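# Move one bottle from the cabinet onto the bench

## Task

Take exactly one bottle out of the cabinet and leave it standing upright on the bench; the remaining two bottles must still be inside the cabinet at the end.

## Robot and tools

Robot: two UR-type arms, left_arm and right_arm, each with a two-finger gripper (140 mm maximum opening, fingers that can fold under pressure) and a wrist camera. Each arm sits on its own carriage on one shared floor track. left_rail carries left_arm and is always the carriage on the +y side; right_rail carries right_arm. These names do not match image left and right.

Scene frame: fixed to the table, table top at z = 0, +z up, +x in the direction the arms face, +y toward their left. The track runs along y at x = 0, with y = 0 at its middle; the table starts at x = 0.17 m. Each arm base stands at x = 0, y = its carriage position_m, z = 0.04 m. Gripper frame: fingers point along its +z, open and close along its y; a camera block sticks out about 10 cm toward its +x. end_effector_position is the point between the closed pads; fingertips reach about 33 mm past it (9 mm when fully open).

execute_actions(actions, cameras): runs actions in sequence. An action may hold "rows", "steps", "until" and device commands. rows: up to 15 rows, each used for one control step of 1/30 s. Every row has 18 numbers in [-1, 1], both arms always: left dx, dy, dz, rx, ry, rz, gripper position, force_limit, speed, then the same nine for the right arm. dx..rz are offsets, not poses: counted from that arm's Hand target as it was when the action began, along that Hand target's own axes; every row counts from that same start, not from the prior row. 1.0 equals 0.6 m or 180 degrees; rx, ry, rz form one rotation vector. Since each new action starts from the current Hand target, sending the same offset again moves further. Sending all six zeros re-commands the current Hand target. Gripper position: +1 fully open, about -0.8 pads touch, -1 closes until blocked. force_limit: -1 gentlest (about 14 N) up to +1 (about 58 N); speed: -1 slow (about 30 mm/s) to +1 fast (a fast close grips much harder). Both start at +1. To leave a gripper unchanged, resend its last three numbers; a 0 is itself a command. steps: 1 to 450, default 15, at least one per row; after the last row the arms keep heading for that row's target. For smooth motion ramp offsets gradually (0.01 more per row is about 0.18 m/s). Carriages: {"left_rail": {"position_m": ...}} with left_rail -0.8 to 1.5 m, right_rail -1.5 to 0.8 m (absolute places on the track), speed_m_s 0.01 to 1, acceleration_factor 0.1 to 1, or {"stop": true}. Follow with an action such as {"steps": n, "until": {"left_rail": {"position_status": ["!=", "moving"]}}}. Keep carriages at least 0.78 m apart. A row target travels with its carriage. until: ends the action at the first step where all conditions on left_rail/right_rail fields hold; numbers need a comparison (=, !=, <, <=, >, >=); {"all": {"status": "ended"}} and {"any": {"status": "ended"}} also exist. An empty actions list returns all camera images and full state. Any out-of-range value or unknown name rejects the whole call.

move(target, speed, blend, stop_force, zero, blocking, cameras): straight-line paths for both grippers. target is one 18-number row or a list of up to 15 rows, same layout and scale as above; every row is an offset from the Hand targets at the move's start, not from the previous row. speed: m/s, 0.002 to 3.2, default 0.25 (one number or one per target). blend: corner rounding in m, 0 stops at each target. stop_force: 4 to 120 N, ends an arm's path when its wrist sensor feels that much push; unreliable for light loose objects or while the gripper rotates; leave it out when moving away from something pressed. zero: with stop_force, re-zero first (default true). blocking=false returns after about 0.5 s (not with stop_force); then use wait or stop before further rows or moves. Paths do not avoid obstacles. The result adds a move: line (done, off_target, moving, held, fault) plus limits acted (paced, held).

wait(seconds 0 to 10) lets time pass. stop brakes a running move. zoom_image(camera, region [x0, y0, x1, y1] pixels, at most 504 wide and tall) enlarges the latest image of cam_high, cam_low, cam_front, cam_side, cam_left_wrist or cam_right_wrist. zero_wrist_force(arm) re-zeros that arm's sensor. read_manual gives licence text. finished_scene(scene) ends the scene irreversibly; call it only once the bottle stands on the bench without help.

Results: positions in metres and orientation as quaternion wxyz in the scene frame (may be off by a few cm). Joint positions: per arm rail (m) then shoulder pan, shoulder lift, elbow, wrist 1, wrist 2, wrist 3 (rad). Hand target is what the next offsets count from. object_status: 0 moving, 1 blocked while opening, 2 blocked while closing (a grip), 3 reached command or pads met (maybe empty hand). position_measured in counts: 3 open, 139 about 60 mm, 200 about 20 mm, 230 pads touching. Rail position_status: moving, done, contact_stop, time_out, stopped, stopped_with_arm, stopped_for_other_arm, stopped_for_other_carriage; position_answer taken or not_taken. Wrist force/torque are in gripper axes. Motor temperatures are also shown; 85 C triggers a long stop.

Avoid: net force near 150 N or joint torque limits (fault stops of 10 s), pressing stiff arms past firm contact, letting the two arms or grippers touch, grasping narrow items deep near the palm (loose grip), fingertips jammed into surfaces, dropping or releasing a moving bottle, knocking over the two bottles that must stay, and anything landing off the table, including on the track or the metal strip. Arm commands lag about 0.2 s; orientation changes are clipped to 32 degrees per step, so give large turns enough steps.

Each tool is called after "Call:" in YAML: its name, and indented under it one key for each argument.

## Session

Call:
execute_actions:
  actions: []

Scene clock: 0.00 s.
left_arm: end_effector_position=(+0.3563, +1.0867, +0.5790) position_measured=3 object_status=3 end_effector_quat_wxyz=(+0.000, +0.000, +1.000, +0.000) | right_arm: end_effector_position=(+0.3563, -1.0172, +0.5790) position_measured=3 object_status=3 end_effector_quat_wxyz=(+0.000, +0.000, +1.000, +0.000)
Joint positions: left_arm=[1.008 -0.281 -2.157 1.821 -1.235 -1.571 -0.281] | right_arm=[-1.096 -0.281 -2.157 1.821 -1.235 -1.571 -0.281]
Joint velocities: within noise
Joint torques (N m): no reading
Motor temperatures (°C): left_arm=[32 35 33 31 33 35] | right_arm=[36 31 28 33 36 31]
Wrist force (N): no reading
Wrist torque (N m): no reading
Wrist force, peak (N): no reading
Hand target: left_arm +0.3563, +1.0867, +0.5790; +0.000, +0.000, +1.000, +0.000 | right_arm +0.3563, -1.0172, +0.5790; +0.000, +0.000, +1.000, +0.000
Tool commands: left_gripper/position=+1.0 left_gripper/force_limit=+1.0 left_gripper/speed=+1.0 right_gripper/position=+1.0 right_gripper/force_limit=+1.0 right_gripper/speed=+1.0
left_rail: position_m=1.008 position_status=done
right_rail: position_m=-1.096 position_status=done
camera_calibration:
cam_left_wrist: T_world_to_cam=[[-0.0219308, 0.999664, -0.0138352, -1.0624], [0.926653, 0.0255197, 0.375052, -0.583641], [0.375279, -0.00459523, -0.926901, 0.593435], [0, 0, 0, 1]] pos_world=[0.29483, 1.07966, 0.754252]
cam_right_wrist: T_world_to_cam=[[-0.00699678, 0.999971, -0.00286461, 1.02939], [0.952256, 0.00753724, 0.305207, -0.502822], [0.30522, -0.000592378, -0.952282, 0.625489], [0, 0, 0, 1]] pos_world=[0.295106, -1.0252, 0.752056]

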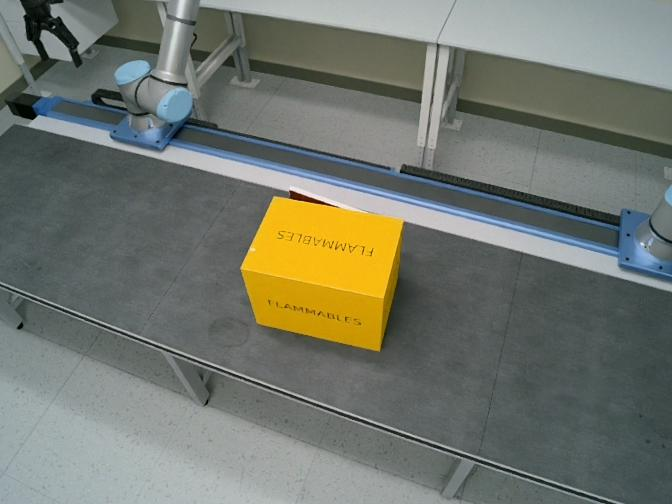

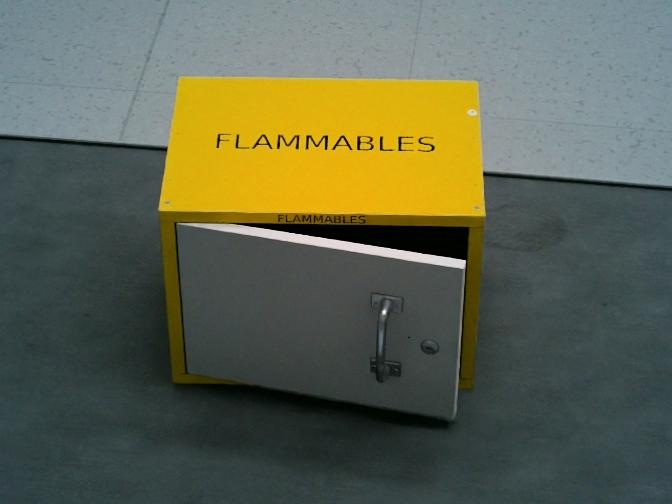

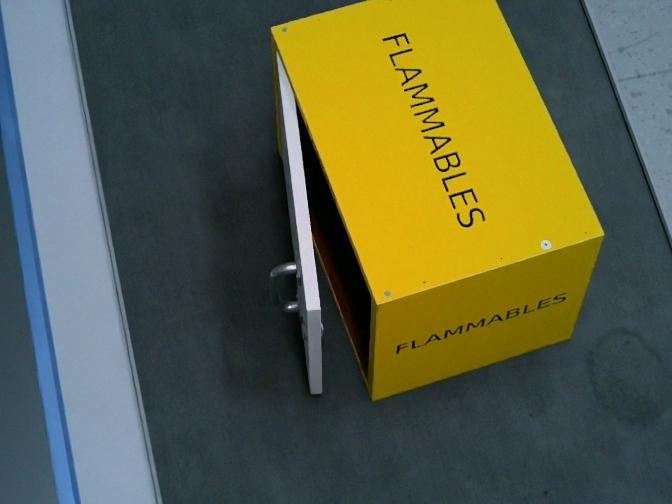

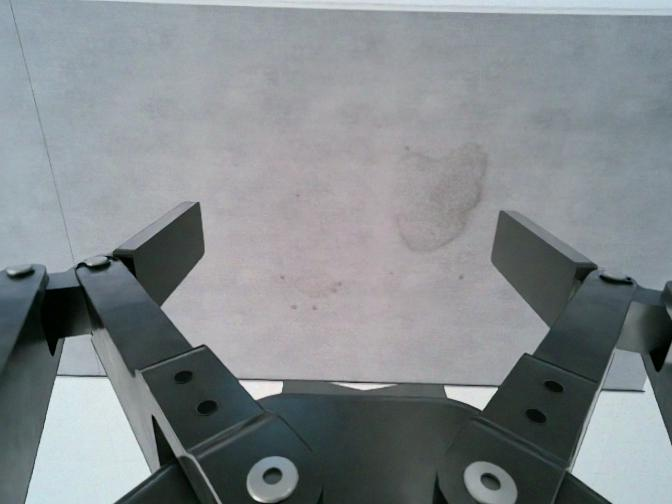

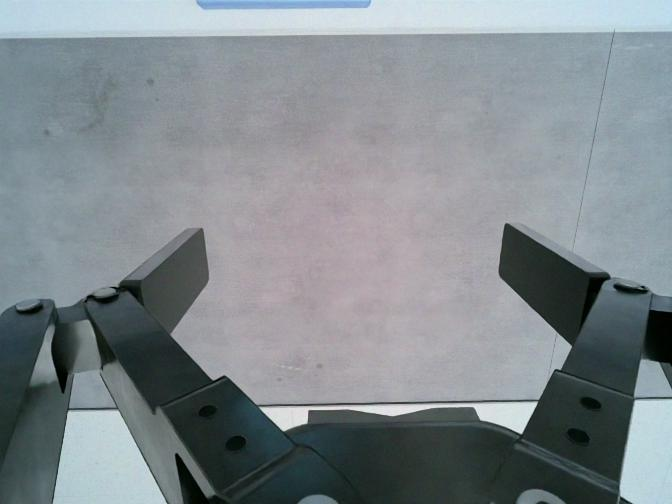

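Call:
zoom_image:
  camera: "cam_front"
  region: [340, 200, 500, 430]

Call:
zoom_image:
  camera: "cam_side"
  region: [250, 20, 450, 420]

Call:
zoom_image:
  camera: "cam_high"
  region: [230, 170, 420, 360]

Scaled by 2.191.

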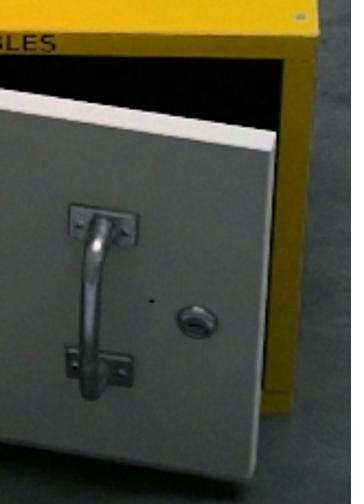

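Scaled by 1.260.

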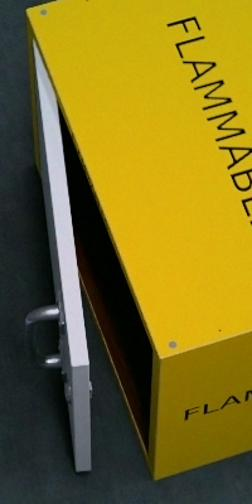

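Scaled by 2.653.

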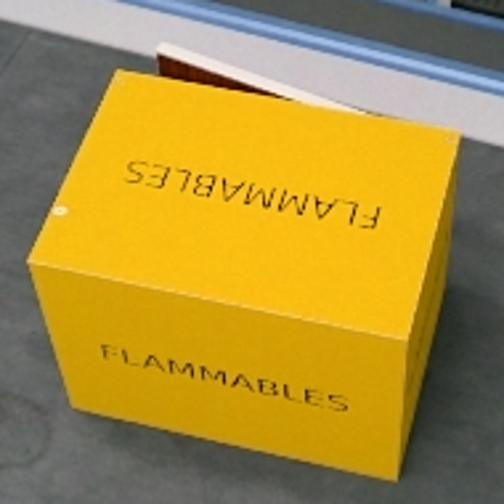

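Call:
execute_actions:
  actions:
    - {"right_rail": {"position_m": -0.6, "speed_m_s": 0.5, "acceleration_factor": 0.6}, "steps": 150, "until": {"right_rail": {"position_status": ["!=", "moving"]}}}

Call:
move:
  target: [0,0,0,0,0,0,1,1,1,-0.125,0.5567,0.265,0,0,0.0072,-0.9,-1,-0.3]
  speed: 0.3
  cameras: ["cam_right_wrist", "cam_front"]

Scene clock: 37.60 s.
left_arm: end_effector_position=(+0.3563, +1.0867, +0.5790) position_measured=3 object_status=3 end_effector_quat_wxyz=(+0.000, +0.000, +1.000, +0.000) | right_arm: end_effector_position=(+0.3563, -0.5214, +0.5790) position_measured=3 object_status=3 end_effector_quat_wxyz=(+0.000, +0.000, +1.000, +0.000)
Joint positions: left_arm=[1.008 -0.281 -2.157 1.821 -1.235 -1.571 -0.281] | right_arm=[-0.6 -0.281 -2.157 1.821 -1.235 -1.571 -0.281]
Joint torques (N m): left_arm=[-7.04 2.68 -44.89 -4.4 -0.18 -0.1] | right_arm=[0.24 -1.24 -49.51 -4.43 0.4 -0.2]
Wrist force (N): left_arm=[-0.1 -0.5 0.3] | right_arm=[-0.2 0.1 0.5]
Wrist torque (N m): left_arm=[-0.11 0.00 -0.01] | right_arm=[0.02 0.05 0.00]
Wrist force, peak (N): left_arm=[-0.9 -0.3 0.7] | right_arm=[-0.6 1.1 0.1]
Hand target: left_arm +0.3563, +1.0867, +0.5790; +0.000, +0.000, +1.000, +0.000 | right_arm +0.3563, -0.5214, +0.5790; +0.000, +0.000, +1.000, +0.000
Tool commands: left_gripper/position=+1.0 left_gripper/force_limit=+1.0 left_gripper/speed=+1.0 right_gripper/position=+1.0 right_gripper/force_limit=+1.0 right_gripper/speed=+1.0
left_rail: position_m=1.008 position_status=done
right_rail: position_m=-0.600 speed_m_s=0.50 position_status=done

Scene clock: 39.57 s.
left_arm: end_effector_position=(+0.3563, +1.0867, +0.5790) position_measured=3 object_status=3 end_effector_quat_wxyz=(+0.000, +0.000, +1.000, +0.000) | right_arm: end_effector_position=(+0.4313, -0.1875, +0.4201) position_measured=232 object_status=3 end_effector_quat_wxyz=(+0.000, +0.011, +1.000, +0.000)
Joint positions: left_arm=[1.008 -0.281 -2.157 1.821 -1.235 -1.571 -0.281] | right_arm=[-0.6 0.467 -1.763 1.871 -1.679 -1.571 0.49]
Joint torques (N m): left_arm=[-2.52 4.24 -42.82 -4.4 -0.18 -0.43] | right_arm=[14.77 -21.42 -63.22 -7.08 -2.43 2.55]
Wrist force (N): left_arm=[-0.1 -0.4 0.1] | right_arm=[-0.6 0.1 0.3]
Wrist torque (N m): left_arm=[-0.08 0.01 0.00] | right_arm=[0.04 0.12 -0.03]
Wrist force, peak (N): left_arm=[-0.3 -0.3 1.0] | right_arm=[-0.6 2.4 1.6]
Hand target: left_arm +0.3563, +1.0867, +0.5790; +0.000, +0.000, +1.000, +0.000 | right_arm +0.4314, -0.1874, +0.4200; +0.000, +0.011, +1.000, +0.000
Off the commanded pose: left_arm 0.000 m, 0 deg | right_arm 0.000 m, 0 deg.
left_rail: position_m=1.008 position_status=done
right_rail: position_m=-0.600 speed_m_s=0.50 position_status=done
move: done
camera_calibration:
cam_right_wrist: T_world_to_cam=[[0.0156186, 0.999874, -0.00279083, 0.190072], [0.952191, -0.014022, 0.30518, -0.536018], [0.305102, -0.0074239, -0.952291, 0.450538], [0, 0, 0, 1]] pos_world=[0.369963, -0.194219, 0.593156]
Images, in order (width x height): cam_front 672x504, cam_right_wrist 672x504.

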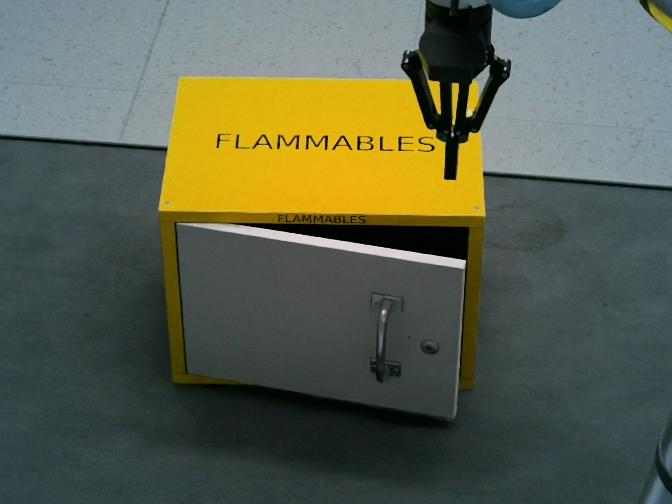

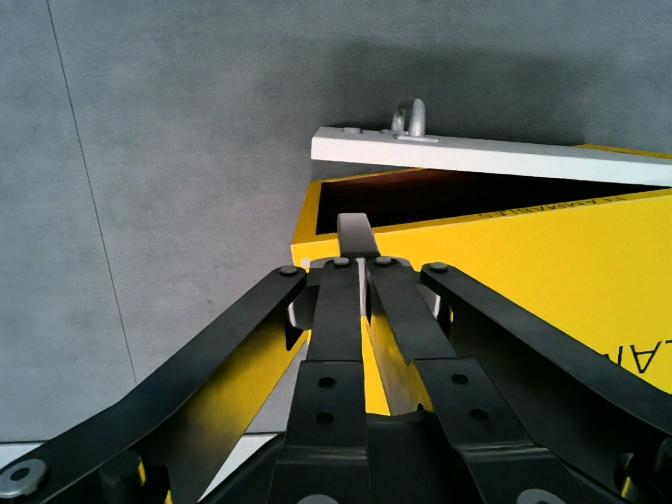

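Call:
zoom_image:
  camera: "cam_right_wrist"
  region: [270, 90, 520, 290]

Scaled by 2.016.

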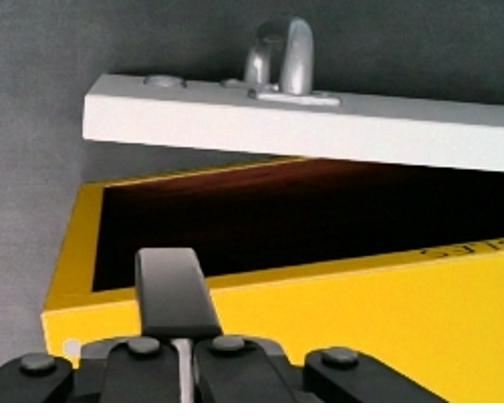

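Call:
move:
  target: [0,0,0,0,0,0,1,1,1,0.0072,0,0.2833,0,0,0,-0.9,-1,-0.3]
  speed: 0.12
  stop_force: 12
  cameras: ["cam_right_wrist", "cam_front", "cam_side"]

Scene clock: 54.03 s.
left_arm: end_effector_position=(+0.3563, +1.0867, +0.5790) position_measured=3 object_status=3 end_effector_quat_wxyz=(+0.000, +0.000, +1.000, +0.000) | right_arm: end_effector_position=(+0.4271, -0.1873, +0.2500) position_measured=232 object_status=3 end_effector_quat_wxyz=(+0.000, +0.011, +1.000, +0.000)
Joint positions: left_arm=[1.008 -0.281 -2.157 1.821 -1.235 -1.571 -0.281] | right_arm=[-0.6 0.471 -1.688 2.118 -2.002 -1.571 0.493]
Joint torques (N m): left_arm=[-5.82 3.03 -45.77 -4.21 0.08 -0.07] | right_arm=[16.91 -22.95 -36.27 -7.25 1.67 3.24]
Wrist force (N): left_arm=[-0.3 0.0 0.4] | right_arm=[-0.4 -0.1 -0.2]
Wrist torque (N m): left_arm=[-0.01 0.07 0.00] | right_arm=[0.00 0.05 -0.05]
Wrist force, peak (N): left_arm=[-1.1 0.0 0.5] | right_arm=[-0.5 0.0 -1.9]
Hand target: left_arm +0.3563, +1.0867, +0.5790; +0.000, +0.000, +1.000, +0.000 | right_arm +0.4270, -0.1873, +0.2500; +0.000, +0.011, +1.000, +0.000
Off the commanded pose: left_arm 0.000 m, 0 deg | right_arm 0.000 m, 0 deg.
left_rail: position_m=1.008 position_status=done
right_rail: position_m=-0.600 speed_m_s=0.50 position_status=done
move: done
camera_calibration:
cam_right_wrist: T_world_to_cam=[[0.0156186, 0.999874, -0.00279083, 0.189364], [0.952191, -0.014022, 0.30518, -0.480008], [0.305102, -0.0074239, -0.952291, 0.289868], [0, 0, 0, 1]] pos_world=[0.365663, -0.193919, 0.423056]
Images, in order (width x height): cam_front 672x504, cam_side 672x504, cam_right_wrist 672x504.

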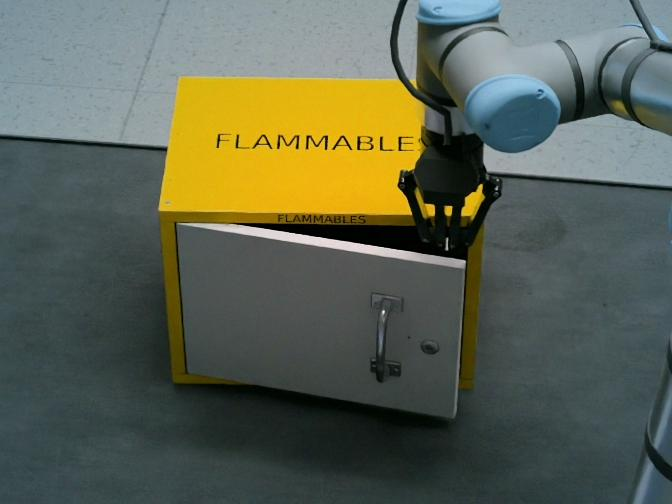

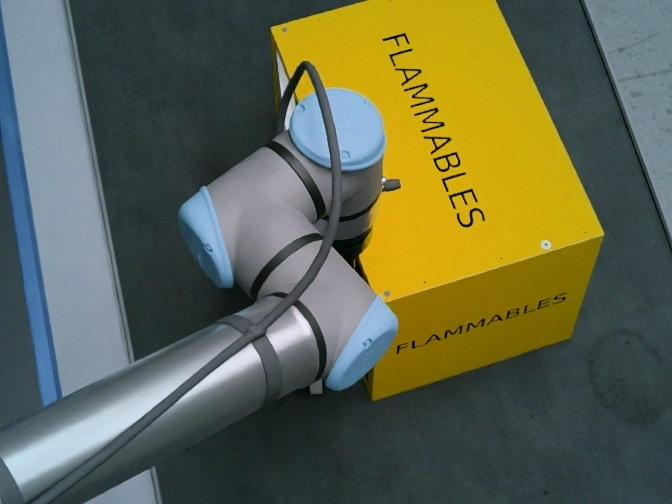

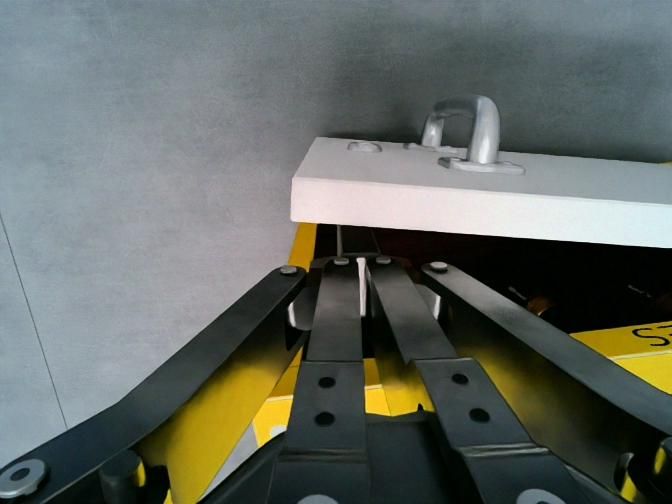

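Call:
move:
  target:
    - [0,0,0,0,0,0,1,1,1,0.0823,0.0195,0,0,0,0.0594,-0.9,-1,-0.3]
    - [0,0,0,0,0,0,1,1,1,0.19,0.0693,0,0,0,0.1317,-0.9,-1,-0.3]
    - [0,0,0,0,0,0,1,1,1,0.2963,0.1455,0,0,0,0.215,-0.9,-1,-0.3]
    - [0,0,0,0,0,0,1,1,1,0.3765,0.2433,0,0,0,0.2983,-0.9,-1,-0.3]
  speed: [0.08, 0.14, 0.14, 0.14]
  blend: 0.02
  stop_force: 40
  cameras: ["cam_right_wrist", "cam_front"]

Scene clock: 69.33 s.
left_arm: end_effector_position=(+0.3563, +1.0867, +0.5790) position_measured=3 object_status=3 end_effector_quat_wxyz=(+0.000, +0.000, +1.000, +0.000) | right_arm: end_effector_position=(+0.2045, -0.0363, +0.2500) position_measured=232 object_status=3 end_effector_quat_wxyz=(+0.000, +0.462, +0.887, +0.000)
Joint positions: left_arm=[1.008 -0.281 -2.157 1.821 -1.235 -1.571 -0.281] | right_arm=[-0.6 0.928 -1.677 2.109 -2.003 -1.571 1.888]
Joint torques (N m): left_arm=[-4.06 3.5 -44.52 -4.2 -0.99 0.13] | right_arm=[16.95 -24.15 -61.43 -7.16 -2.11 2.95]
Wrist force (N): left_arm=[-0.5 -0.1 0.3] | right_arm=[-2.4 -0.5 -0.5]
Wrist torque (N m): left_arm=[-0.01 0.11 0.00] | right_arm=[-0.01 0.16 -0.07]
Wrist force, peak (N): left_arm=[-0.8 -0.8 0.4] | right_arm=[-2.6 -0.5 -0.1]
Hand target: left_arm +0.3563, +1.0867, +0.5790; +0.000, +0.000, +1.000, +0.000 | right_arm +0.2045, -0.0363, +0.2500; +0.000, +0.462, +0.887, +0.000
Off the commanded pose: left_arm 0.000 m, 0 deg | right_arm 0.000 m, 0 deg.
left_rail: position_m=1.008 position_status=done
right_rail: position_m=-0.600 speed_m_s=0.50 position_status=done
move: done
camera_calibration:
cam_right_wrist: T_world_to_cam=[[0.814988, 0.579471, -0.00271397, -0.136914], [0.552512, -0.775643, 0.305138, -0.211852], [0.174714, -0.250183, -0.952304, 0.376753], [0, 0, 0, 1]] pos_world=[0.16281, 0.00927373, 0.423056]
Images, in order (width x height): cam_front 672x504, cam_right_wrist 672x504.

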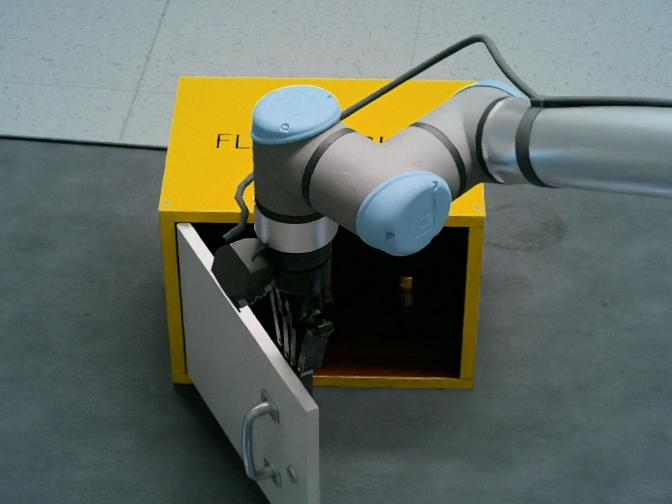

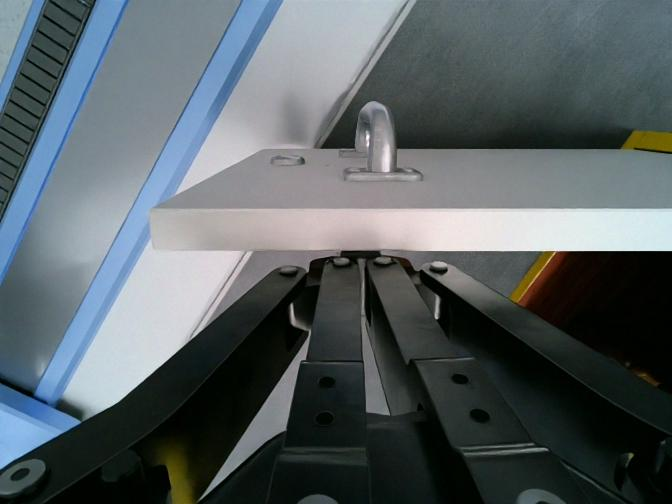

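Call:
move:
  target:
    - [0,0,0,0,0,0,1,1,1,0.1218,0.0178,0,0,0,0.0833,-0.9,-1,-0.3]
    - [0,0,0,0,0,0,1,1,1,0.2328,0.0656,0,0,0,0.1667,-0.9,-1,-0.3]
    - [0,0,0,0,0,0,1,1,1,0.2954,0.1142,0,0,0,0.2222,-0.9,-1,-0.3]
    - [0,0,0,0,0,0,1,1,1,0.2307,0.0607,-0.0167,0,0,0.2222,-0.9,-1,-0.3]
    - [0,0,0,0,0,0,1,1,1,0.1043,0.0435,-0.25,0,0,0.0278,-0.9,-1,-0.3]
    - [0,0,0,0,0,0,1,1,1,-0.08,0.0163,-0.25,0,0,-0.3444,-0.9,-1,-0.3]
  speed: [0.14, 0.14, 0.14, 0.15, 0.3, 0.3]
  blend: [0.02, 0.02, 0, 0.02, 0.03, 0]
  stop_force: 40
  cameras: ["cam_front"]

Scene clock: 87.77 s.
left_arm: end_effector_position=(+0.3563, +1.0867, +0.5790) position_measured=3 object_status=3 end_effector_quat_wxyz=(+0.000, +0.000, +1.000, +0.000) | right_arm: end_effector_position=(+0.2400, -0.0700, +0.4000) position_measured=232 object_status=3 end_effector_quat_wxyz=(+0.000, -0.061, +0.998, +0.000)
Joint positions: left_arm=[1.008 -0.281 -2.157 1.821 -1.235 -1.571 -0.281] | right_arm=[-0.6 0.842 -1.786 1.924 -1.709 -1.571 0.719]
Joint torques (N m): left_arm=[-2.13 5.41 -44.79 -4.22 -0.93 0.06] | right_arm=[-14.89 -55.68 -39.58 -2.23 3.89 -2.71]
Wrist force (N): left_arm=[-0.7 -0.3 0.0] | right_arm=[-0.5 -0.2 0.3]
Wrist torque (N m): left_arm=[-0.06 0.13 0.00] | right_arm=[-0.04 0.12 0.19]
Wrist force, peak (N): left_arm=[-0.8 -0.6 0.7] | right_arm=[-3.3 -0.8 -0.4]
Hand target: left_arm +0.3563, +1.0867, +0.5790; +0.000, +0.000, +1.000, +0.000 | right_arm +0.2400, -0.0700, +0.4000; +0.000, -0.061, +0.998, +0.000
Off the commanded pose: left_arm 0.000 m, 0 deg | right_arm 0.000 m, 0 deg.
left_rail: position_m=1.008 position_status=done
right_rail: position_m=-0.600 speed_m_s=0.50 position_status=done
move: done
Images, in order (width x height): cam_front 672x504.

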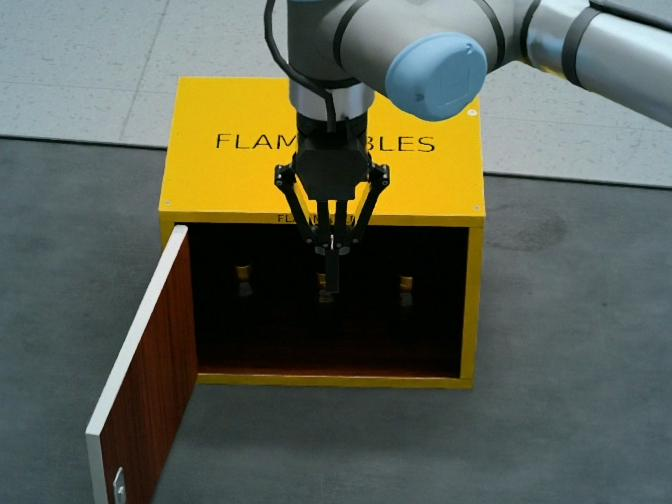

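Call:
move:
  target: [0,0,0,0,0,0,1,1,1,-0.1036,0.0226,0.45,0,-0.3333,0,0.164,-1,-0.3]
  speed: 0.25
  cameras: ["cam_right_wrist", "cam_front"]

Call:
zoom_image:
  camera: "cam_right_wrist"
  region: [200, 100, 480, 320]

Scene clock: 102.57 s.
left_arm: end_effector_position=(+0.3563, +1.0867, +0.5790) position_measured=3 object_status=3 end_effector_quat_wxyz=(+0.000, +0.000, +1.000, +0.000) | right_arm: end_effector_position=(+0.3001, -0.0489, +0.1300) position_measured=109 object_status=3 end_effector_quat_wxyz=(+0.499, -0.053, +0.864, +0.030)
Joint positions: left_arm=[1.008 -0.281 -2.157 1.821 -1.235 -1.571 -0.281] | right_arm=[-0.6 1.212 -1.148 2.471 -3.57 -2.446 0.764]
Joint torques (N m): left_arm=[-3.74 6.32 -46.34 -4.31 -1.16 0.13] | right_arm=[18.2 -41.07 -6.44 -7.39 -4.39 -2.5]
Wrist force (N): left_arm=[-0.5 -0.1 -0.3] | right_arm=[-2.5 -0.4 0.7]
Wrist torque (N m): left_arm=[-0.03 0.10 0.00] | right_arm=[-0.16 0.51 -0.17]
Wrist force, peak (N): left_arm=[-0.6 -0.6 0.9] | right_arm=[-2.7 -0.6 1.0]
Hand target: left_arm +0.3563, +1.0867, +0.5790; +0.000, +0.000, +1.000, +0.000 | right_arm +0.3001, -0.0489, +0.1300; +0.499, -0.053, +0.864, +0.031
Off the commanded pose: left_arm 0.000 m, 0 deg | right_arm 0.000 m, 0 deg.
left_rail: position_m=1.008 position_status=done
right_rail: position_m=-0.600 speed_m_s=0.50 position_status=done
move: done
camera_calibration:
cam_right_wrist: T_world_to_cam=[[-0.122926, 0.992388, -0.00749087, 0.0945503], [0.209564, 0.0333349, 0.977227, -0.182778], [0.970037, 0.118557, -0.212067, -0.0742571], [0, 0, 0, 1]] pos_world=[0.121959, -0.078934, 0.163576]
Images, in order (width x height): cam_front 672x504, cam_right_wrist 672x504.

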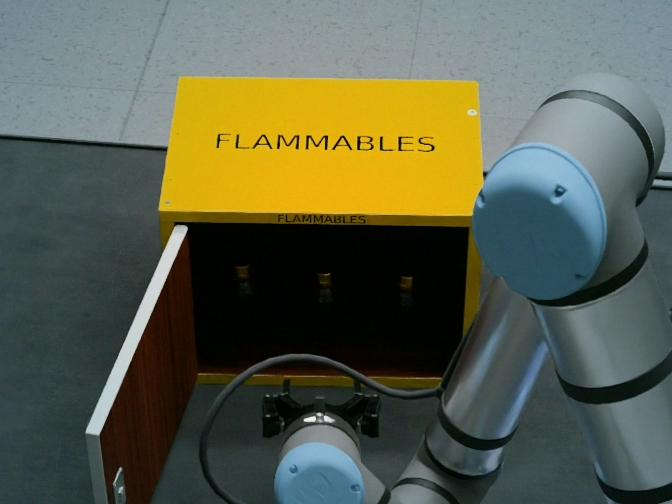

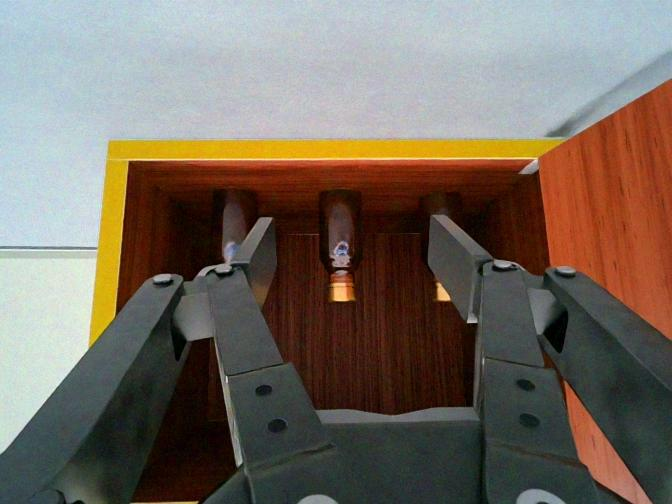

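Scaled by 1.800.

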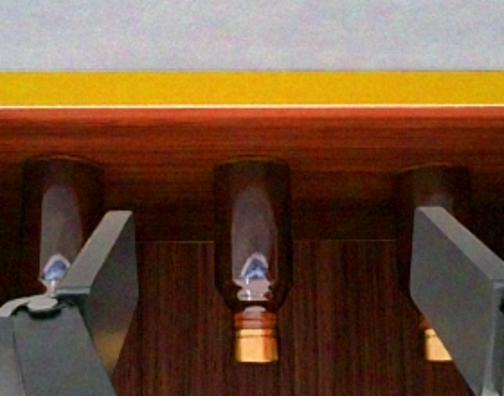

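Call:
move:
  target:
    - [0,0,0,0,0,0,1,1,1,-0.0413,-0.0052,0.2450,0,0,0,0.164,-1,-0.3]
    - [0,0,0,0,0,0,1,1,1,-0.0870,-0.0052,0.3440,0,0,0,0.164,-1,-0.3]
  speed: [0.14, 0.07]
  blend: 0.015
  stop_force: 15
  cameras: ["cam_right_wrist"]

Call:
zoom_image:
  camera: "cam_right_wrist"
  region: [180, 60, 500, 380]

Scene clock: 117.60 s.
left_arm: end_effector_position=(+0.3563, +1.0867, +0.5790) position_measured=3 object_status=3 end_effector_quat_wxyz=(+0.000, +0.000, +1.000, +0.000) | right_arm: end_effector_position=(+0.5038, -0.0271, +0.0720) position_measured=109 object_status=3 end_effector_quat_wxyz=(+0.499, -0.053, +0.864, +0.031)
Joint positions: left_arm=[1.008 -0.281 -2.157 1.821 -1.235 -1.571 -0.281] | right_arm=[-0.6 0.89 -0.926 2.309 -3.848 -2.216 0.449]
Joint torques (N m): left_arm=[0.75 6.37 -47.27 -3.57 -1.24 -0.08] | right_arm=[-14.73 -54.52 -26.38 -7.11 2.65 -1.9]
Wrist force (N): left_arm=[-0.5 -0.1 0.5] | right_arm=[-2.5 -0.3 0.2]
Wrist torque (N m): left_arm=[-0.04 0.11 0.00] | right_arm=[-0.15 0.51 -0.16]
Wrist force, peak (N): left_arm=[-1.0 -0.3 0.6] | right_arm=[-2.9 0.1 1.4]
Hand target: left_arm +0.3563, +1.0867, +0.5790; +0.000, +0.000, +1.000, +0.000 | right_arm +0.5038, -0.0271, +0.0720; +0.499, -0.053, +0.864, +0.031
Off the commanded pose: left_arm 0.000 m, 0 deg | right_arm 0.000 m, 0 deg.
left_rail: position_m=1.008 position_status=done
right_rail: position_m=-0.600 speed_m_s=0.50 position_status=done
move: done
camera_calibration:
cam_right_wrist: T_world_to_cam=[[-0.123024, 0.992375, -0.00748366, 0.0974532], [0.209464, 0.0333367, 0.977248, -0.169486], [0.970046, 0.118657, -0.211968, -0.286757], [0, 0, 0, 1]] pos_world=[0.325658, -0.0570342, 0.105576]
Images, in order (width x height): cam_right_wrist 672x504.

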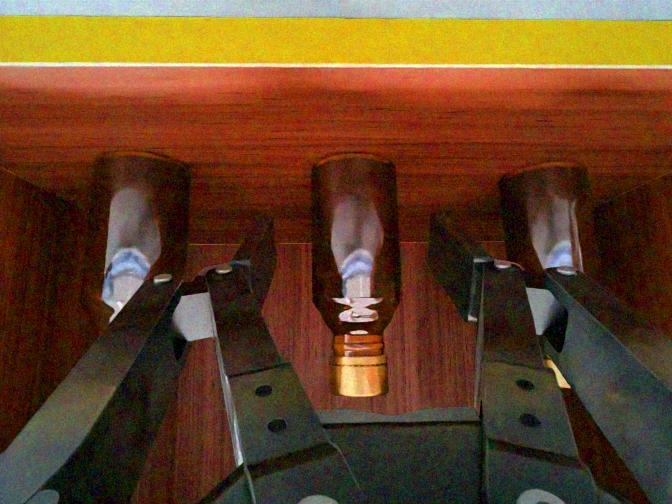

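Scaled by 1.575.

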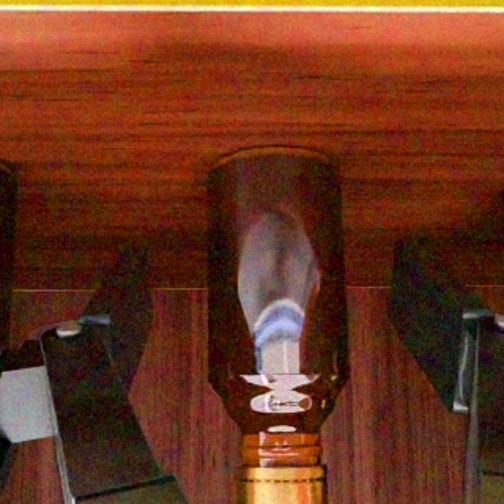

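Call:
move:
  target:
    - [0,0,0,0,0,0,1,1,1,0,0,0,0,0,0,-1,-0.05,-1]
    - [0,0,0,0,0,0,1,1,1,-0.0173,0,-0.01,0,0,0,-1,-0.05,-1]
  speed: 0.03
  cameras: ["cam_right_wrist"]

Scene clock: 124.07 s.
left_arm: end_effector_position=(+0.3563, +1.0867, +0.5790) position_measured=3 object_status=3 end_effector_quat_wxyz=(+0.000, +0.000, +1.000, +0.000) | right_arm: end_effector_position=(+0.5038, -0.0271, +0.0839) position_measured=162 object_status=2 end_effector_quat_wxyz=(+0.499, -0.053, +0.864, +0.031)
Joint positions: left_arm=[1.008 -0.281 -2.157 1.821 -1.235 -1.571 -0.281] | right_arm=[-0.6 0.89 -0.952 2.312 -3.826 -2.216 0.449]
Joint torques (N m): left_arm=[-4.75 4.38 -45.74 -4.07 -1.1 -0.16] | right_arm=[-10.44 -95.03 -3.83 -3.61 -0.98 -0.43]
Wrist force (N): left_arm=[-0.4 0.0 0.6] | right_arm=[-0.4 -0.2 1.8]
Wrist torque (N m): left_arm=[0.00 0.09 -0.01] | right_arm=[-0.12 0.62 -0.16]
Wrist force, peak (N): left_arm=[-0.9 -0.5 0.5] | right_arm=[-4.8 -0.2 -2.7]
Hand target: left_arm +0.3563, +1.0867, +0.5790; +0.000, +0.000, +1.000, +0.000 | right_arm +0.5038, -0.0271, +0.0840; +0.499, -0.053, +0.864, +0.031
Off the commanded pose: left_arm 0.000 m, 0 deg | right_arm 0.000 m, 0 deg.
left_rail: position_m=1.008 position_status=done
right_rail: position_m=-0.600 speed_m_s=0.50 position_status=done
move: done
camera_calibration:
cam_right_wrist: T_world_to_cam=[[-0.123045, 0.992372, -0.00759357, 0.0975617], [0.209449, 0.0334476, 0.977247, -0.181104], [0.970047, 0.118655, -0.211967, -0.284235], [0, 0, 0, 1]] pos_world=[0.325658, -0.057034, 0.117476]
Images, in order (width x height): cam_right_wrist 672x504.

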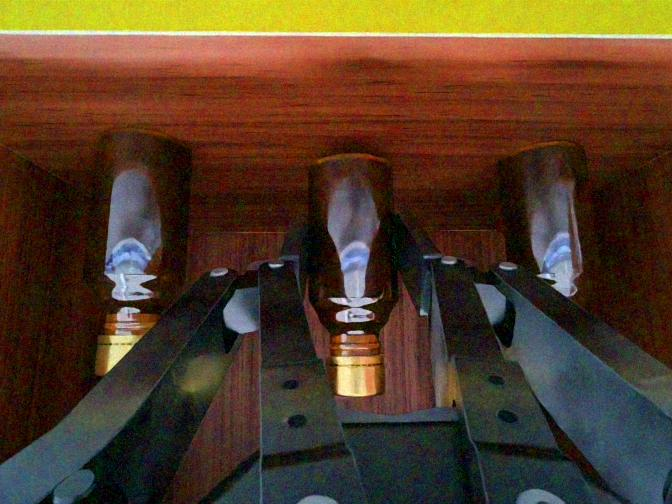

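Call:
move:
  target:
    - [0,0,0,0,0,0,1,1,1,-0.0188,0,-0.0108,0,0,0,-1,-0.05,-1]
    - [0,0,0,0,0,0,1,1,1,0.1228,0,-0.2562,0,0,0,-1,-0.05,-1]
  speed: [0.06, 0.16]
  blend: 0.008

Call:
execute_actions:
  actions:
    - {"right_rail": {"position_m": -1.0, "speed_m_s": 0.35, "acceleration_factor": 0.4}, "steps": 200, "until": {"right_rail": {"position_status": ["!=", "moving"]}}}
  cameras: ["cam_right_wrist", "cam_high", "cam_front"]

Scene clock: 132.57 s.
left_arm: end_effector_position=(+0.3563, +1.0867, +0.5790) position_measured=3 object_status=3 end_effector_quat_wxyz=(+0.000, +0.000, +1.000, +0.000) | right_arm: end_effector_position=(+0.3352, -0.0478, +0.0970) position_measured=162 object_status=2 end_effector_quat_wxyz=(+0.499, -0.053, +0.864, +0.031)
Joint positions: left_arm=[1.008 -0.281 -2.157 1.821 -1.235 -1.571 -0.281] | right_arm=[-0.6 1.146 -1.047 2.455 -3.713 -2.403 0.687]
Joint torques (N m): left_arm=[-0.69 6 -45.99 -4.46 -1.14 -0.84] | right_arm=[19.16 -87.61 -2.62 -3.65 -5.01 2.74]
Wrist force (N): left_arm=[-0.5 0.2 0.4] | right_arm=[-0.3 -0.3 2.1]
Wrist torque (N m): left_arm=[0.04 0.10 -0.01] | right_arm=[-0.14 0.64 -0.42]
Wrist force, peak (N): left_arm=[-1.0 -0.8 0.3] | right_arm=[-2.0 -0.2 3.3]
Hand target: left_arm +0.3563, +1.0867, +0.5790; +0.000, +0.000, +1.000, +0.000 | right_arm +0.3351, -0.0478, +0.0970; +0.499, -0.053, +0.864, +0.031
Off the commanded pose: left_arm 0.000 m, 0 deg | right_arm 0.000 m, 0 deg.
left_rail: position_m=1.008 position_status=done
right_rail: position_m=-0.600 speed_m_s=0.50 position_status=done
move: done; blend cut to 0.0065 m at target 1

Scene clock: 135.10 s.
left_arm: end_effector_position=(+0.3563, +1.0867, +0.5790) position_measured=3 object_status=3 end_effector_quat_wxyz=(+0.000, +0.000, +1.000, +0.000) | right_arm: end_effector_position=(+0.3351, -0.4478, +0.0970) position_measured=162 object_status=2 end_effector_quat_wxyz=(+0.499, -0.053, +0.864, +0.031)
Joint positions: left_arm=[1.008 -0.281 -2.157 1.821 -1.235 -1.571 -0.281] | right_arm=[-1 1.146 -1.047 2.456 -3.713 -2.403 0.687]
Joint torques (N m): left_arm=[-3.44 5.8 -47.32 -4.12 -0.77 -0.14] | right_arm=[12.74 -77.97 -14.73 -4.73 -4.03 2.93]
Wrist force (N): left_arm=[-0.3 -0.1 0.2] | right_arm=[-0.2 0.1 1.9]
Wrist torque (N m): left_arm=[-0.03 0.07 0.00] | right_arm=[-0.05 0.61 -0.42]
Wrist force, peak (N): left_arm=[-1.2 0.4 0.0] | right_arm=[-0.7 0.5 2.4]
Hand target: left_arm +0.3563, +1.0867, +0.5790; +0.000, +0.000, +1.000, +0.000 | right_arm +0.3351, -0.4478, +0.0970; +0.499, -0.053, +0.864, +0.031
Tool commands: left_gripper/position=+1.0 left_gripper/force_limit=+1.0 left_gripper/speed=+1.0 right_gripper/position=-1.0 right_gripper/force_limit=-0.05 right_gripper/speed=-1.0
Off the commanded pose: left_arm 0.000 m, 0 deg | right_arm 0.000 m, 0 deg.
left_rail: position_m=1.008 position_status=done
right_rail: position_m=-1.000 speed_m_s=0.35 position_status=done
camera_calibration:
cam_right_wrist: T_world_to_cam=[[-0.123024, 0.992375, -0.00748366, 0.494378], [0.209464, 0.0333367, 0.977248, -0.144556], [0.970046, 0.118657, -0.211968, -0.0678919], [0, 0, 0, 1]] pos_world=[0.156958, -0.477734, 0.130576]
Images, in order (width x height): cam_high 672x504, cam_front 672x504, cam_right_wrist 672x504.

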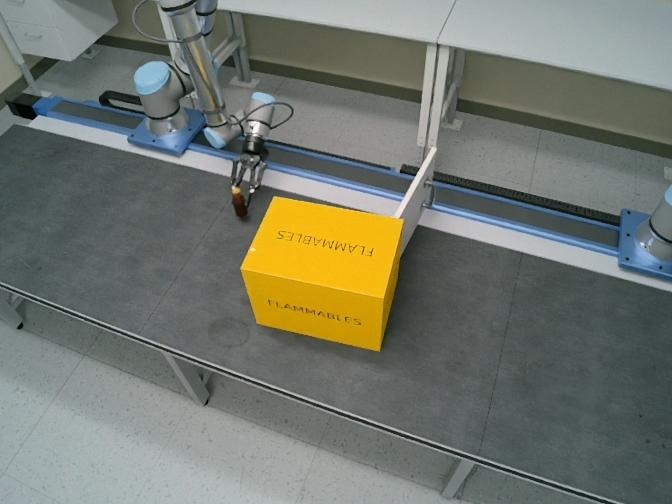

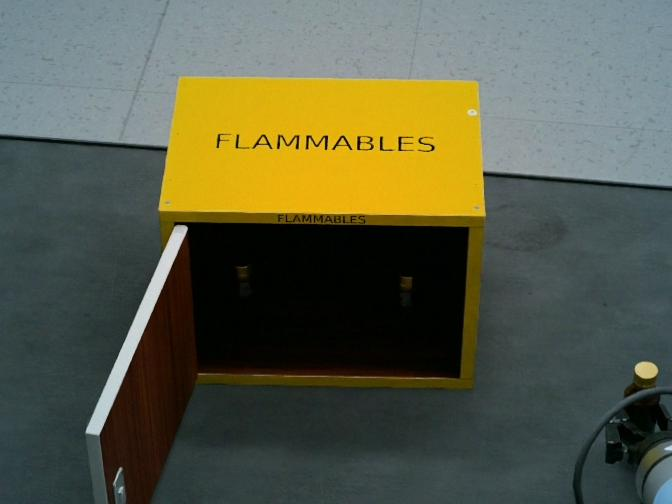

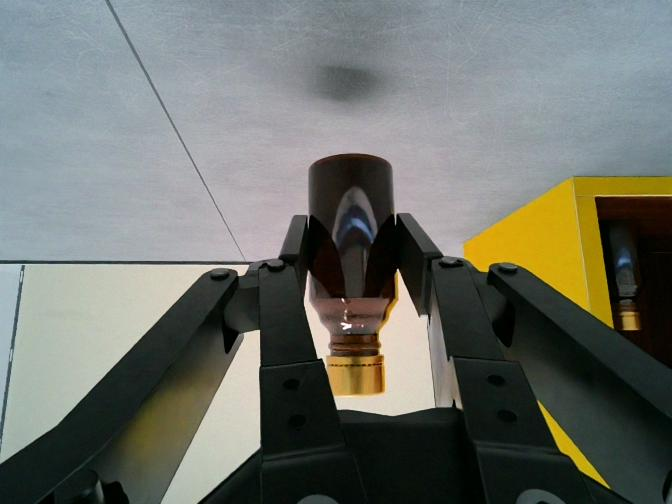

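Call:
move:
  target: [0,0,0,0,0,0,1,1,1,-0.0056,0,0.1229,0,0,0,-1,-0.05,-1]
  speed: 0.12

Call:
move:
  target: [0,0,0,0,0,0,1,1,1,0.0361,0,0.0208,0,0,0,-1,-0.05,-1]
  speed: 0.008
  stop_force: 4
  cameras: ["cam_right_wrist"]

Scene clock: 140.63 s.
left_arm: end_effector_position=(+0.3563, +1.0867, +0.5790) position_measured=3 object_status=3 end_effector_quat_wxyz=(+0.000, +0.000, +1.000, +0.000) | right_arm: end_effector_position=(+0.4000, -0.4399, +0.0632) position_measured=162 object_status=2 end_effector_quat_wxyz=(+0.499, -0.053, +0.864, +0.030)
Joint positions: left_arm=[1.008 -0.281 -2.157 1.821 -1.235 -1.571 -0.281] | right_arm=[-1 1.037 -0.938 2.401 -3.847 -2.327 0.577]
Joint torques (N m): left_arm=[-3.61 3.99 -48.05 -3.98 -1.22 -0.39] | right_arm=[-17.54 -52.06 -23.56 -7.99 1.62 -1.99]
Wrist force (N): left_arm=[-0.7 0.0 -0.3] | right_arm=[-0.3 0.1 1.7]
Wrist torque (N m): left_arm=[0.01 0.15 0.00] | right_arm=[-0.03 0.60 -0.17]
Wrist force, peak (N): left_arm=[-0.5 -0.8 0.5] | right_arm=[0.1 -0.2 3.4]
Hand target: left_arm +0.3563, +1.0867, +0.5790; +0.000, +0.000, +1.000, +0.000 | right_arm +0.4002, -0.4398, +0.0631; +0.499, -0.053, +0.864, +0.031
Off the commanded pose: left_arm 0.000 m, 0 deg | right_arm 0.000 m, 0 deg.
left_rail: position_m=1.008 position_status=done
right_rail: position_m=-1.000 speed_m_s=0.35 position_status=done
move: done

Scene clock: 143.13 s.
left_arm: end_effector_position=(+0.3563, +1.0867, +0.5790) position_measured=3 object_status=3 end_effector_quat_wxyz=(+0.000, +0.000, +1.000, +0.000) | right_arm: end_effector_position=(+0.4002, -0.4398, +0.0539) position_measured=162 object_status=2 end_effector_quat_wxyz=(+0.499, -0.053, +0.864, +0.031)
Joint positions: left_arm=[1.008 -0.281 -2.157 1.821 -1.235 -1.571 -0.281] | right_arm=[-1 1.037 -0.916 2.398 -3.866 -2.327 0.576]
Joint torques (N m): left_arm=[-4.59 2.52 -46.62 -4.34 -1.23 0.08] | right_arm=[-13.52 -92.23 3.81 -4.81 1.51 -2.17]
Wrist force (N): left_arm=[-0.6 -0.3 0.4] | right_arm=[-2.5 -0.1 0.8]
Wrist torque (N m): left_arm=[-0.06 0.13 0.00] | right_arm=[-0.14 0.58 -0.16]
Wrist force, peak (N): left_arm=[-0.7 -0.2 0.8] | right_arm=[-10.5 -0.9 -5.1]
Hand target: left_arm +0.3563, +1.0867, +0.5790; +0.000, +0.000, +1.000, +0.000 | right_arm +0.4002, -0.4398, +0.0539; +0.499, -0.053, +0.864, +0.031 (not the last commanded pose)
Off the commanded pose: left_arm 0.000 m, 0 deg | right_arm 0.016 m, 0 deg.
left_rail: position_m=1.008 position_status=done
right_rail: position_m=-1.000 speed_m_s=0.35 position_status=done
move: contact (right_arm)
camera_calibration:
cam_right_wrist: T_world_to_cam=[[-0.122927, 0.992387, -0.00750259, 0.494099], [0.209467, 0.0333349, 0.977247, -0.11632], [0.970058, 0.118559, -0.211971, -0.141079], [0, 0, 0, 1]] pos_world=[0.221958, -0.469734, 0.0874761]
Images, in order (width x height): cam_right_wrist 672x504.

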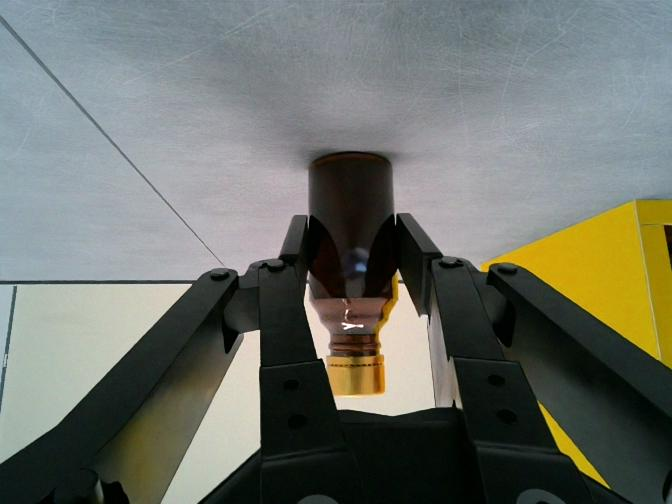

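Call:
move:
  target:
    - [0,0,0,0,0,0,1,1,1,0,0,0,0,0,0,0.164,-0.05,-1]
    - [0,0,0,0,0,0,1,1,1,0,0,-0.2333,0,0,0,0.164,-0.05,-1]
  speed: [0.05, 0.12]
  cameras: ["cam_right_wrist", "cam_high"]

Scene clock: 149.13 s.
left_arm: end_effector_position=(+0.3563, +1.0867, +0.5790) position_measured=3 object_status=3 end_effector_quat_wxyz=(+0.000, +0.000, +1.000, +0.000) | right_arm: end_effector_position=(+0.2799, -0.4546, +0.1239) position_measured=109 object_status=3 end_effector_quat_wxyz=(+0.499, -0.053, +0.864, +0.031)
Joint positions: left_arm=[1.008 -0.281 -2.157 1.821 -1.235 -1.571 -0.281] | right_arm=[-1 1.247 -1.146 2.487 -3.553 -2.468 0.808]
Joint torques (N m): left_arm=[-2.66 2.52 -48.07 -3.78 -1.2 0.15] | right_arm=[16.07 -78.7 -2.93 -3.26 -4.86 2.59]
Wrist force (N): left_arm=[-0.1 -0.3 0.1] | right_arm=[-3.1 -0.9 0.6]
Wrist torque (N m): left_arm=[-0.06 0.02 0.00] | right_arm=[-0.26 0.64 -0.39]
Wrist force, peak (N): left_arm=[-0.8 -0.7 0.4] | right_arm=[-2.8 -0.8 2.2]
Hand target: left_arm +0.3563, +1.0867, +0.5790; +0.000, +0.000, +1.000, +0.000 | right_arm +0.2798, -0.4546, +0.1239; +0.499, -0.053, +0.864, +0.031
Off the commanded pose: left_arm 0.000 m, 0 deg | right_arm 0.000 m, 0 deg.
left_rail: position_m=1.008 position_status=done
right_rail: position_m=-1.000 speed_m_s=0.35 position_status=done
move: done
camera_calibration:
cam_right_wrist: T_world_to_cam=[[-0.123026, 0.992375, -0.00749624, 0.494539], [0.209462, 0.0333494, 0.977248, -0.159049], [0.970046, 0.118657, -0.211968, -0.00783672], [0, 0, 0, 1]] pos_world=[0.101758, -0.484534, 0.157476]
Images, in order (width x height): cam_high 672x504, cam_right_wrist 672x504.

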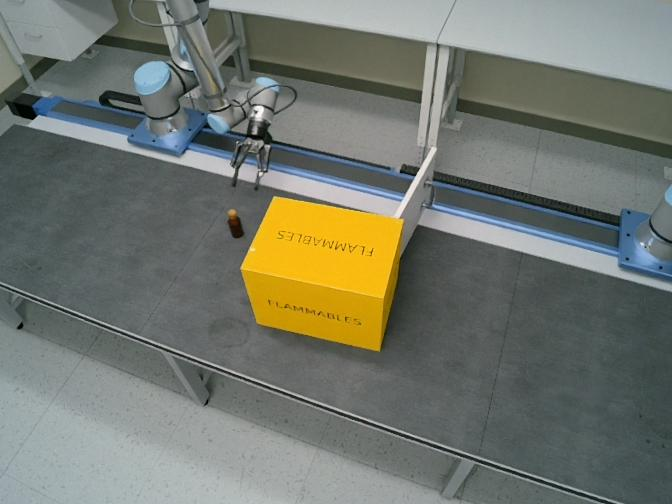

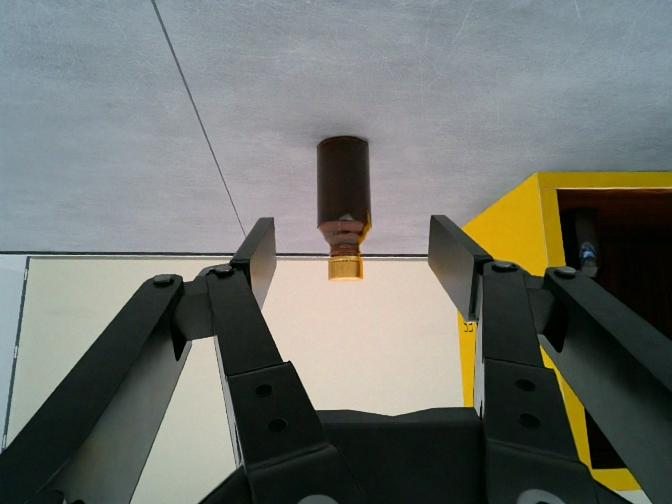

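Call:
execute_actions:
  actions:
    - {"left_rail": {"position_m": 0.7, "speed_m_s": 0.4, "acceleration_factor": 0.5}, "steps": 150, "until": {"left_rail": {"position_status": ["!=", "moving"]}}}

Call:
move:
  target:
    - [0.1637,-0.9092,0.215,0,0,0.5333,-0.9,-1,-0.3,0,0,0,0,0,0,0.164,-0.05,-1]
    - [0.1637,-0.9092,0.565,0,0,0.5333,-0.9,-1,-0.3,0,0,0,0,0,0,0.164,-0.05,-1]
  speed: [0.3, 0.15]
  blend: 0.03
  cameras: ["cam_left_wrist", "cam_front"]

Scene clock: 165.93 s.
left_arm: end_effector_position=(+0.3563, +0.7786, +0.5790) position_measured=3 object_status=3 end_effector_quat_wxyz=(+0.000, +0.000, +1.000, +0.000) | right_arm: end_effector_position=(+0.2798, -0.4546, +0.1239) position_measured=109 object_status=3 end_effector_quat_wxyz=(+0.499, -0.053, +0.864, +0.031)
Joint positions: left_arm=[0.7 -0.281 -2.157 1.821 -1.235 -1.571 -0.281] | right_arm=[-1 1.247 -1.146 2.487 -3.553 -2.468 0.808]
Joint torques (N m): left_arm=[-2.78 5.31 -47.79 -4.13 -1.26 -0.36] | right_arm=[16.94 -74.89 -15.82 -2.97 -5.01 2.74]
Wrist force (N): left_arm=[-0.2 -0.4 0.4] | right_arm=[-2.9 -0.9 0.5]
Wrist torque (N m): left_arm=[-0.10 0.03 0.01] | right_arm=[-0.26 0.61 -0.39]
Wrist force, peak (N): left_arm=[-0.5 1.3 0.6] | right_arm=[-3.4 -0.9 0.7]
Hand target: left_arm +0.3563, +0.7786, +0.5790; +0.000, +0.000, +1.000, +0.000 | right_arm +0.2798, -0.4546, +0.1239; +0.499, -0.053, +0.864, +0.031
Tool commands: left_gripper/position=+1.0 left_gripper/force_limit=+1.0 left_gripper/speed=+1.0 right_gripper/position=+0.164 right_gripper/force_limit=-0.05 right_gripper/speed=-1.0
Off the commanded pose: left_arm 0.000 m, 0 deg | right_arm 0.000 m, 0 deg.
left_rail: position_m=0.700 speed_m_s=0.40 position_status=done
right_rail: position_m=-1.000 speed_m_s=0.35 position_status=done

Scene clock: 170.77 s.
left_arm: end_effector_position=(+0.2581, +0.2330, +0.2401) position_measured=233 object_status=3 end_effector_quat_wxyz=(+0.000, +0.743, +0.669, +0.000) | right_arm: end_effector_position=(+0.2798, -0.4546, +0.1239) position_measured=109 object_status=3 end_effector_quat_wxyz=(+0.499, -0.053, +0.864, +0.031)
Joint positions: left_arm=[0.7 -1.398 -1.794 2.222 -1.999 -1.571 0.277] | right_arm=[-1 1.247 -1.146 2.487 -3.553 -2.468 0.808]
Joint torques (N m): left_arm=[13.13 -15.21 -30.95 -6.74 -2.09 3.47] | right_arm=[16.02 -76.67 -27.52 -2.42 -5.1 2.7]
Wrist force (N): left_arm=[-0.8 -0.1 0.4] | right_arm=[-3.0 -0.7 0.6]
Wrist torque (N m): left_arm=[-0.05 0.21 -0.27] | right_arm=[-0.23 0.63 -0.39]
Wrist force, peak (N): left_arm=[-2.4 0.3 0.2] | right_arm=[-3.3 -1.1 0.9]
Hand target: left_arm +0.2581, +0.2330, +0.2400; +0.000, +0.743, +0.669, +0.000 | right_arm +0.2798, -0.4546, +0.1239; +0.499, -0.053, +0.864, +0.031
Off the commanded pose: left_arm 0.000 m, 0 deg | right_arm 0.000 m, 0 deg.
left_rail: position_m=0.700 speed_m_s=0.40 position_status=done
right_rail: position_m=-1.000 speed_m_s=0.35 position_status=done
move: done
camera_calibration:
cam_left_wrist: T_world_to_cam=[[0.996482, -0.0826685, -0.0137898, -0.226501], [-0.0714895, -0.924278, 0.374967, 0.135264], [-0.0437435, -0.372662, -0.926936, 0.506287], [0, 0, 0, 1]] pos_world=[0.257521, 0.294971, 0.415452]
Images, in order (width x height): cam_front 672x504, cam_left_wrist 672x504.

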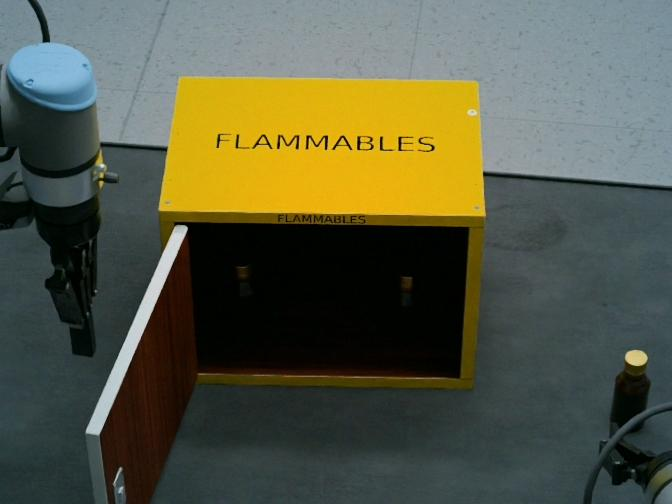

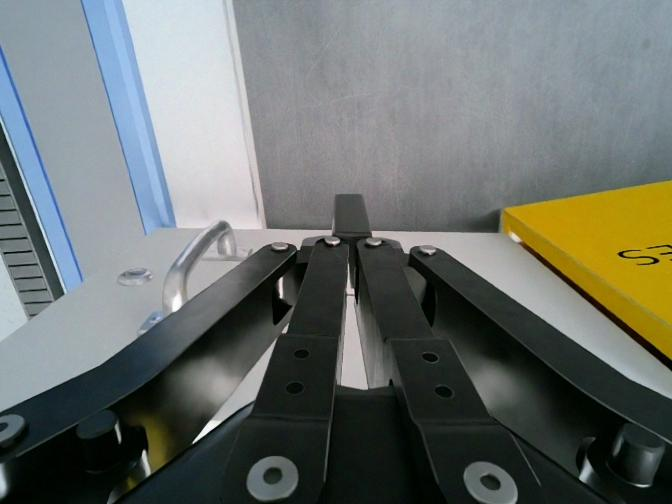

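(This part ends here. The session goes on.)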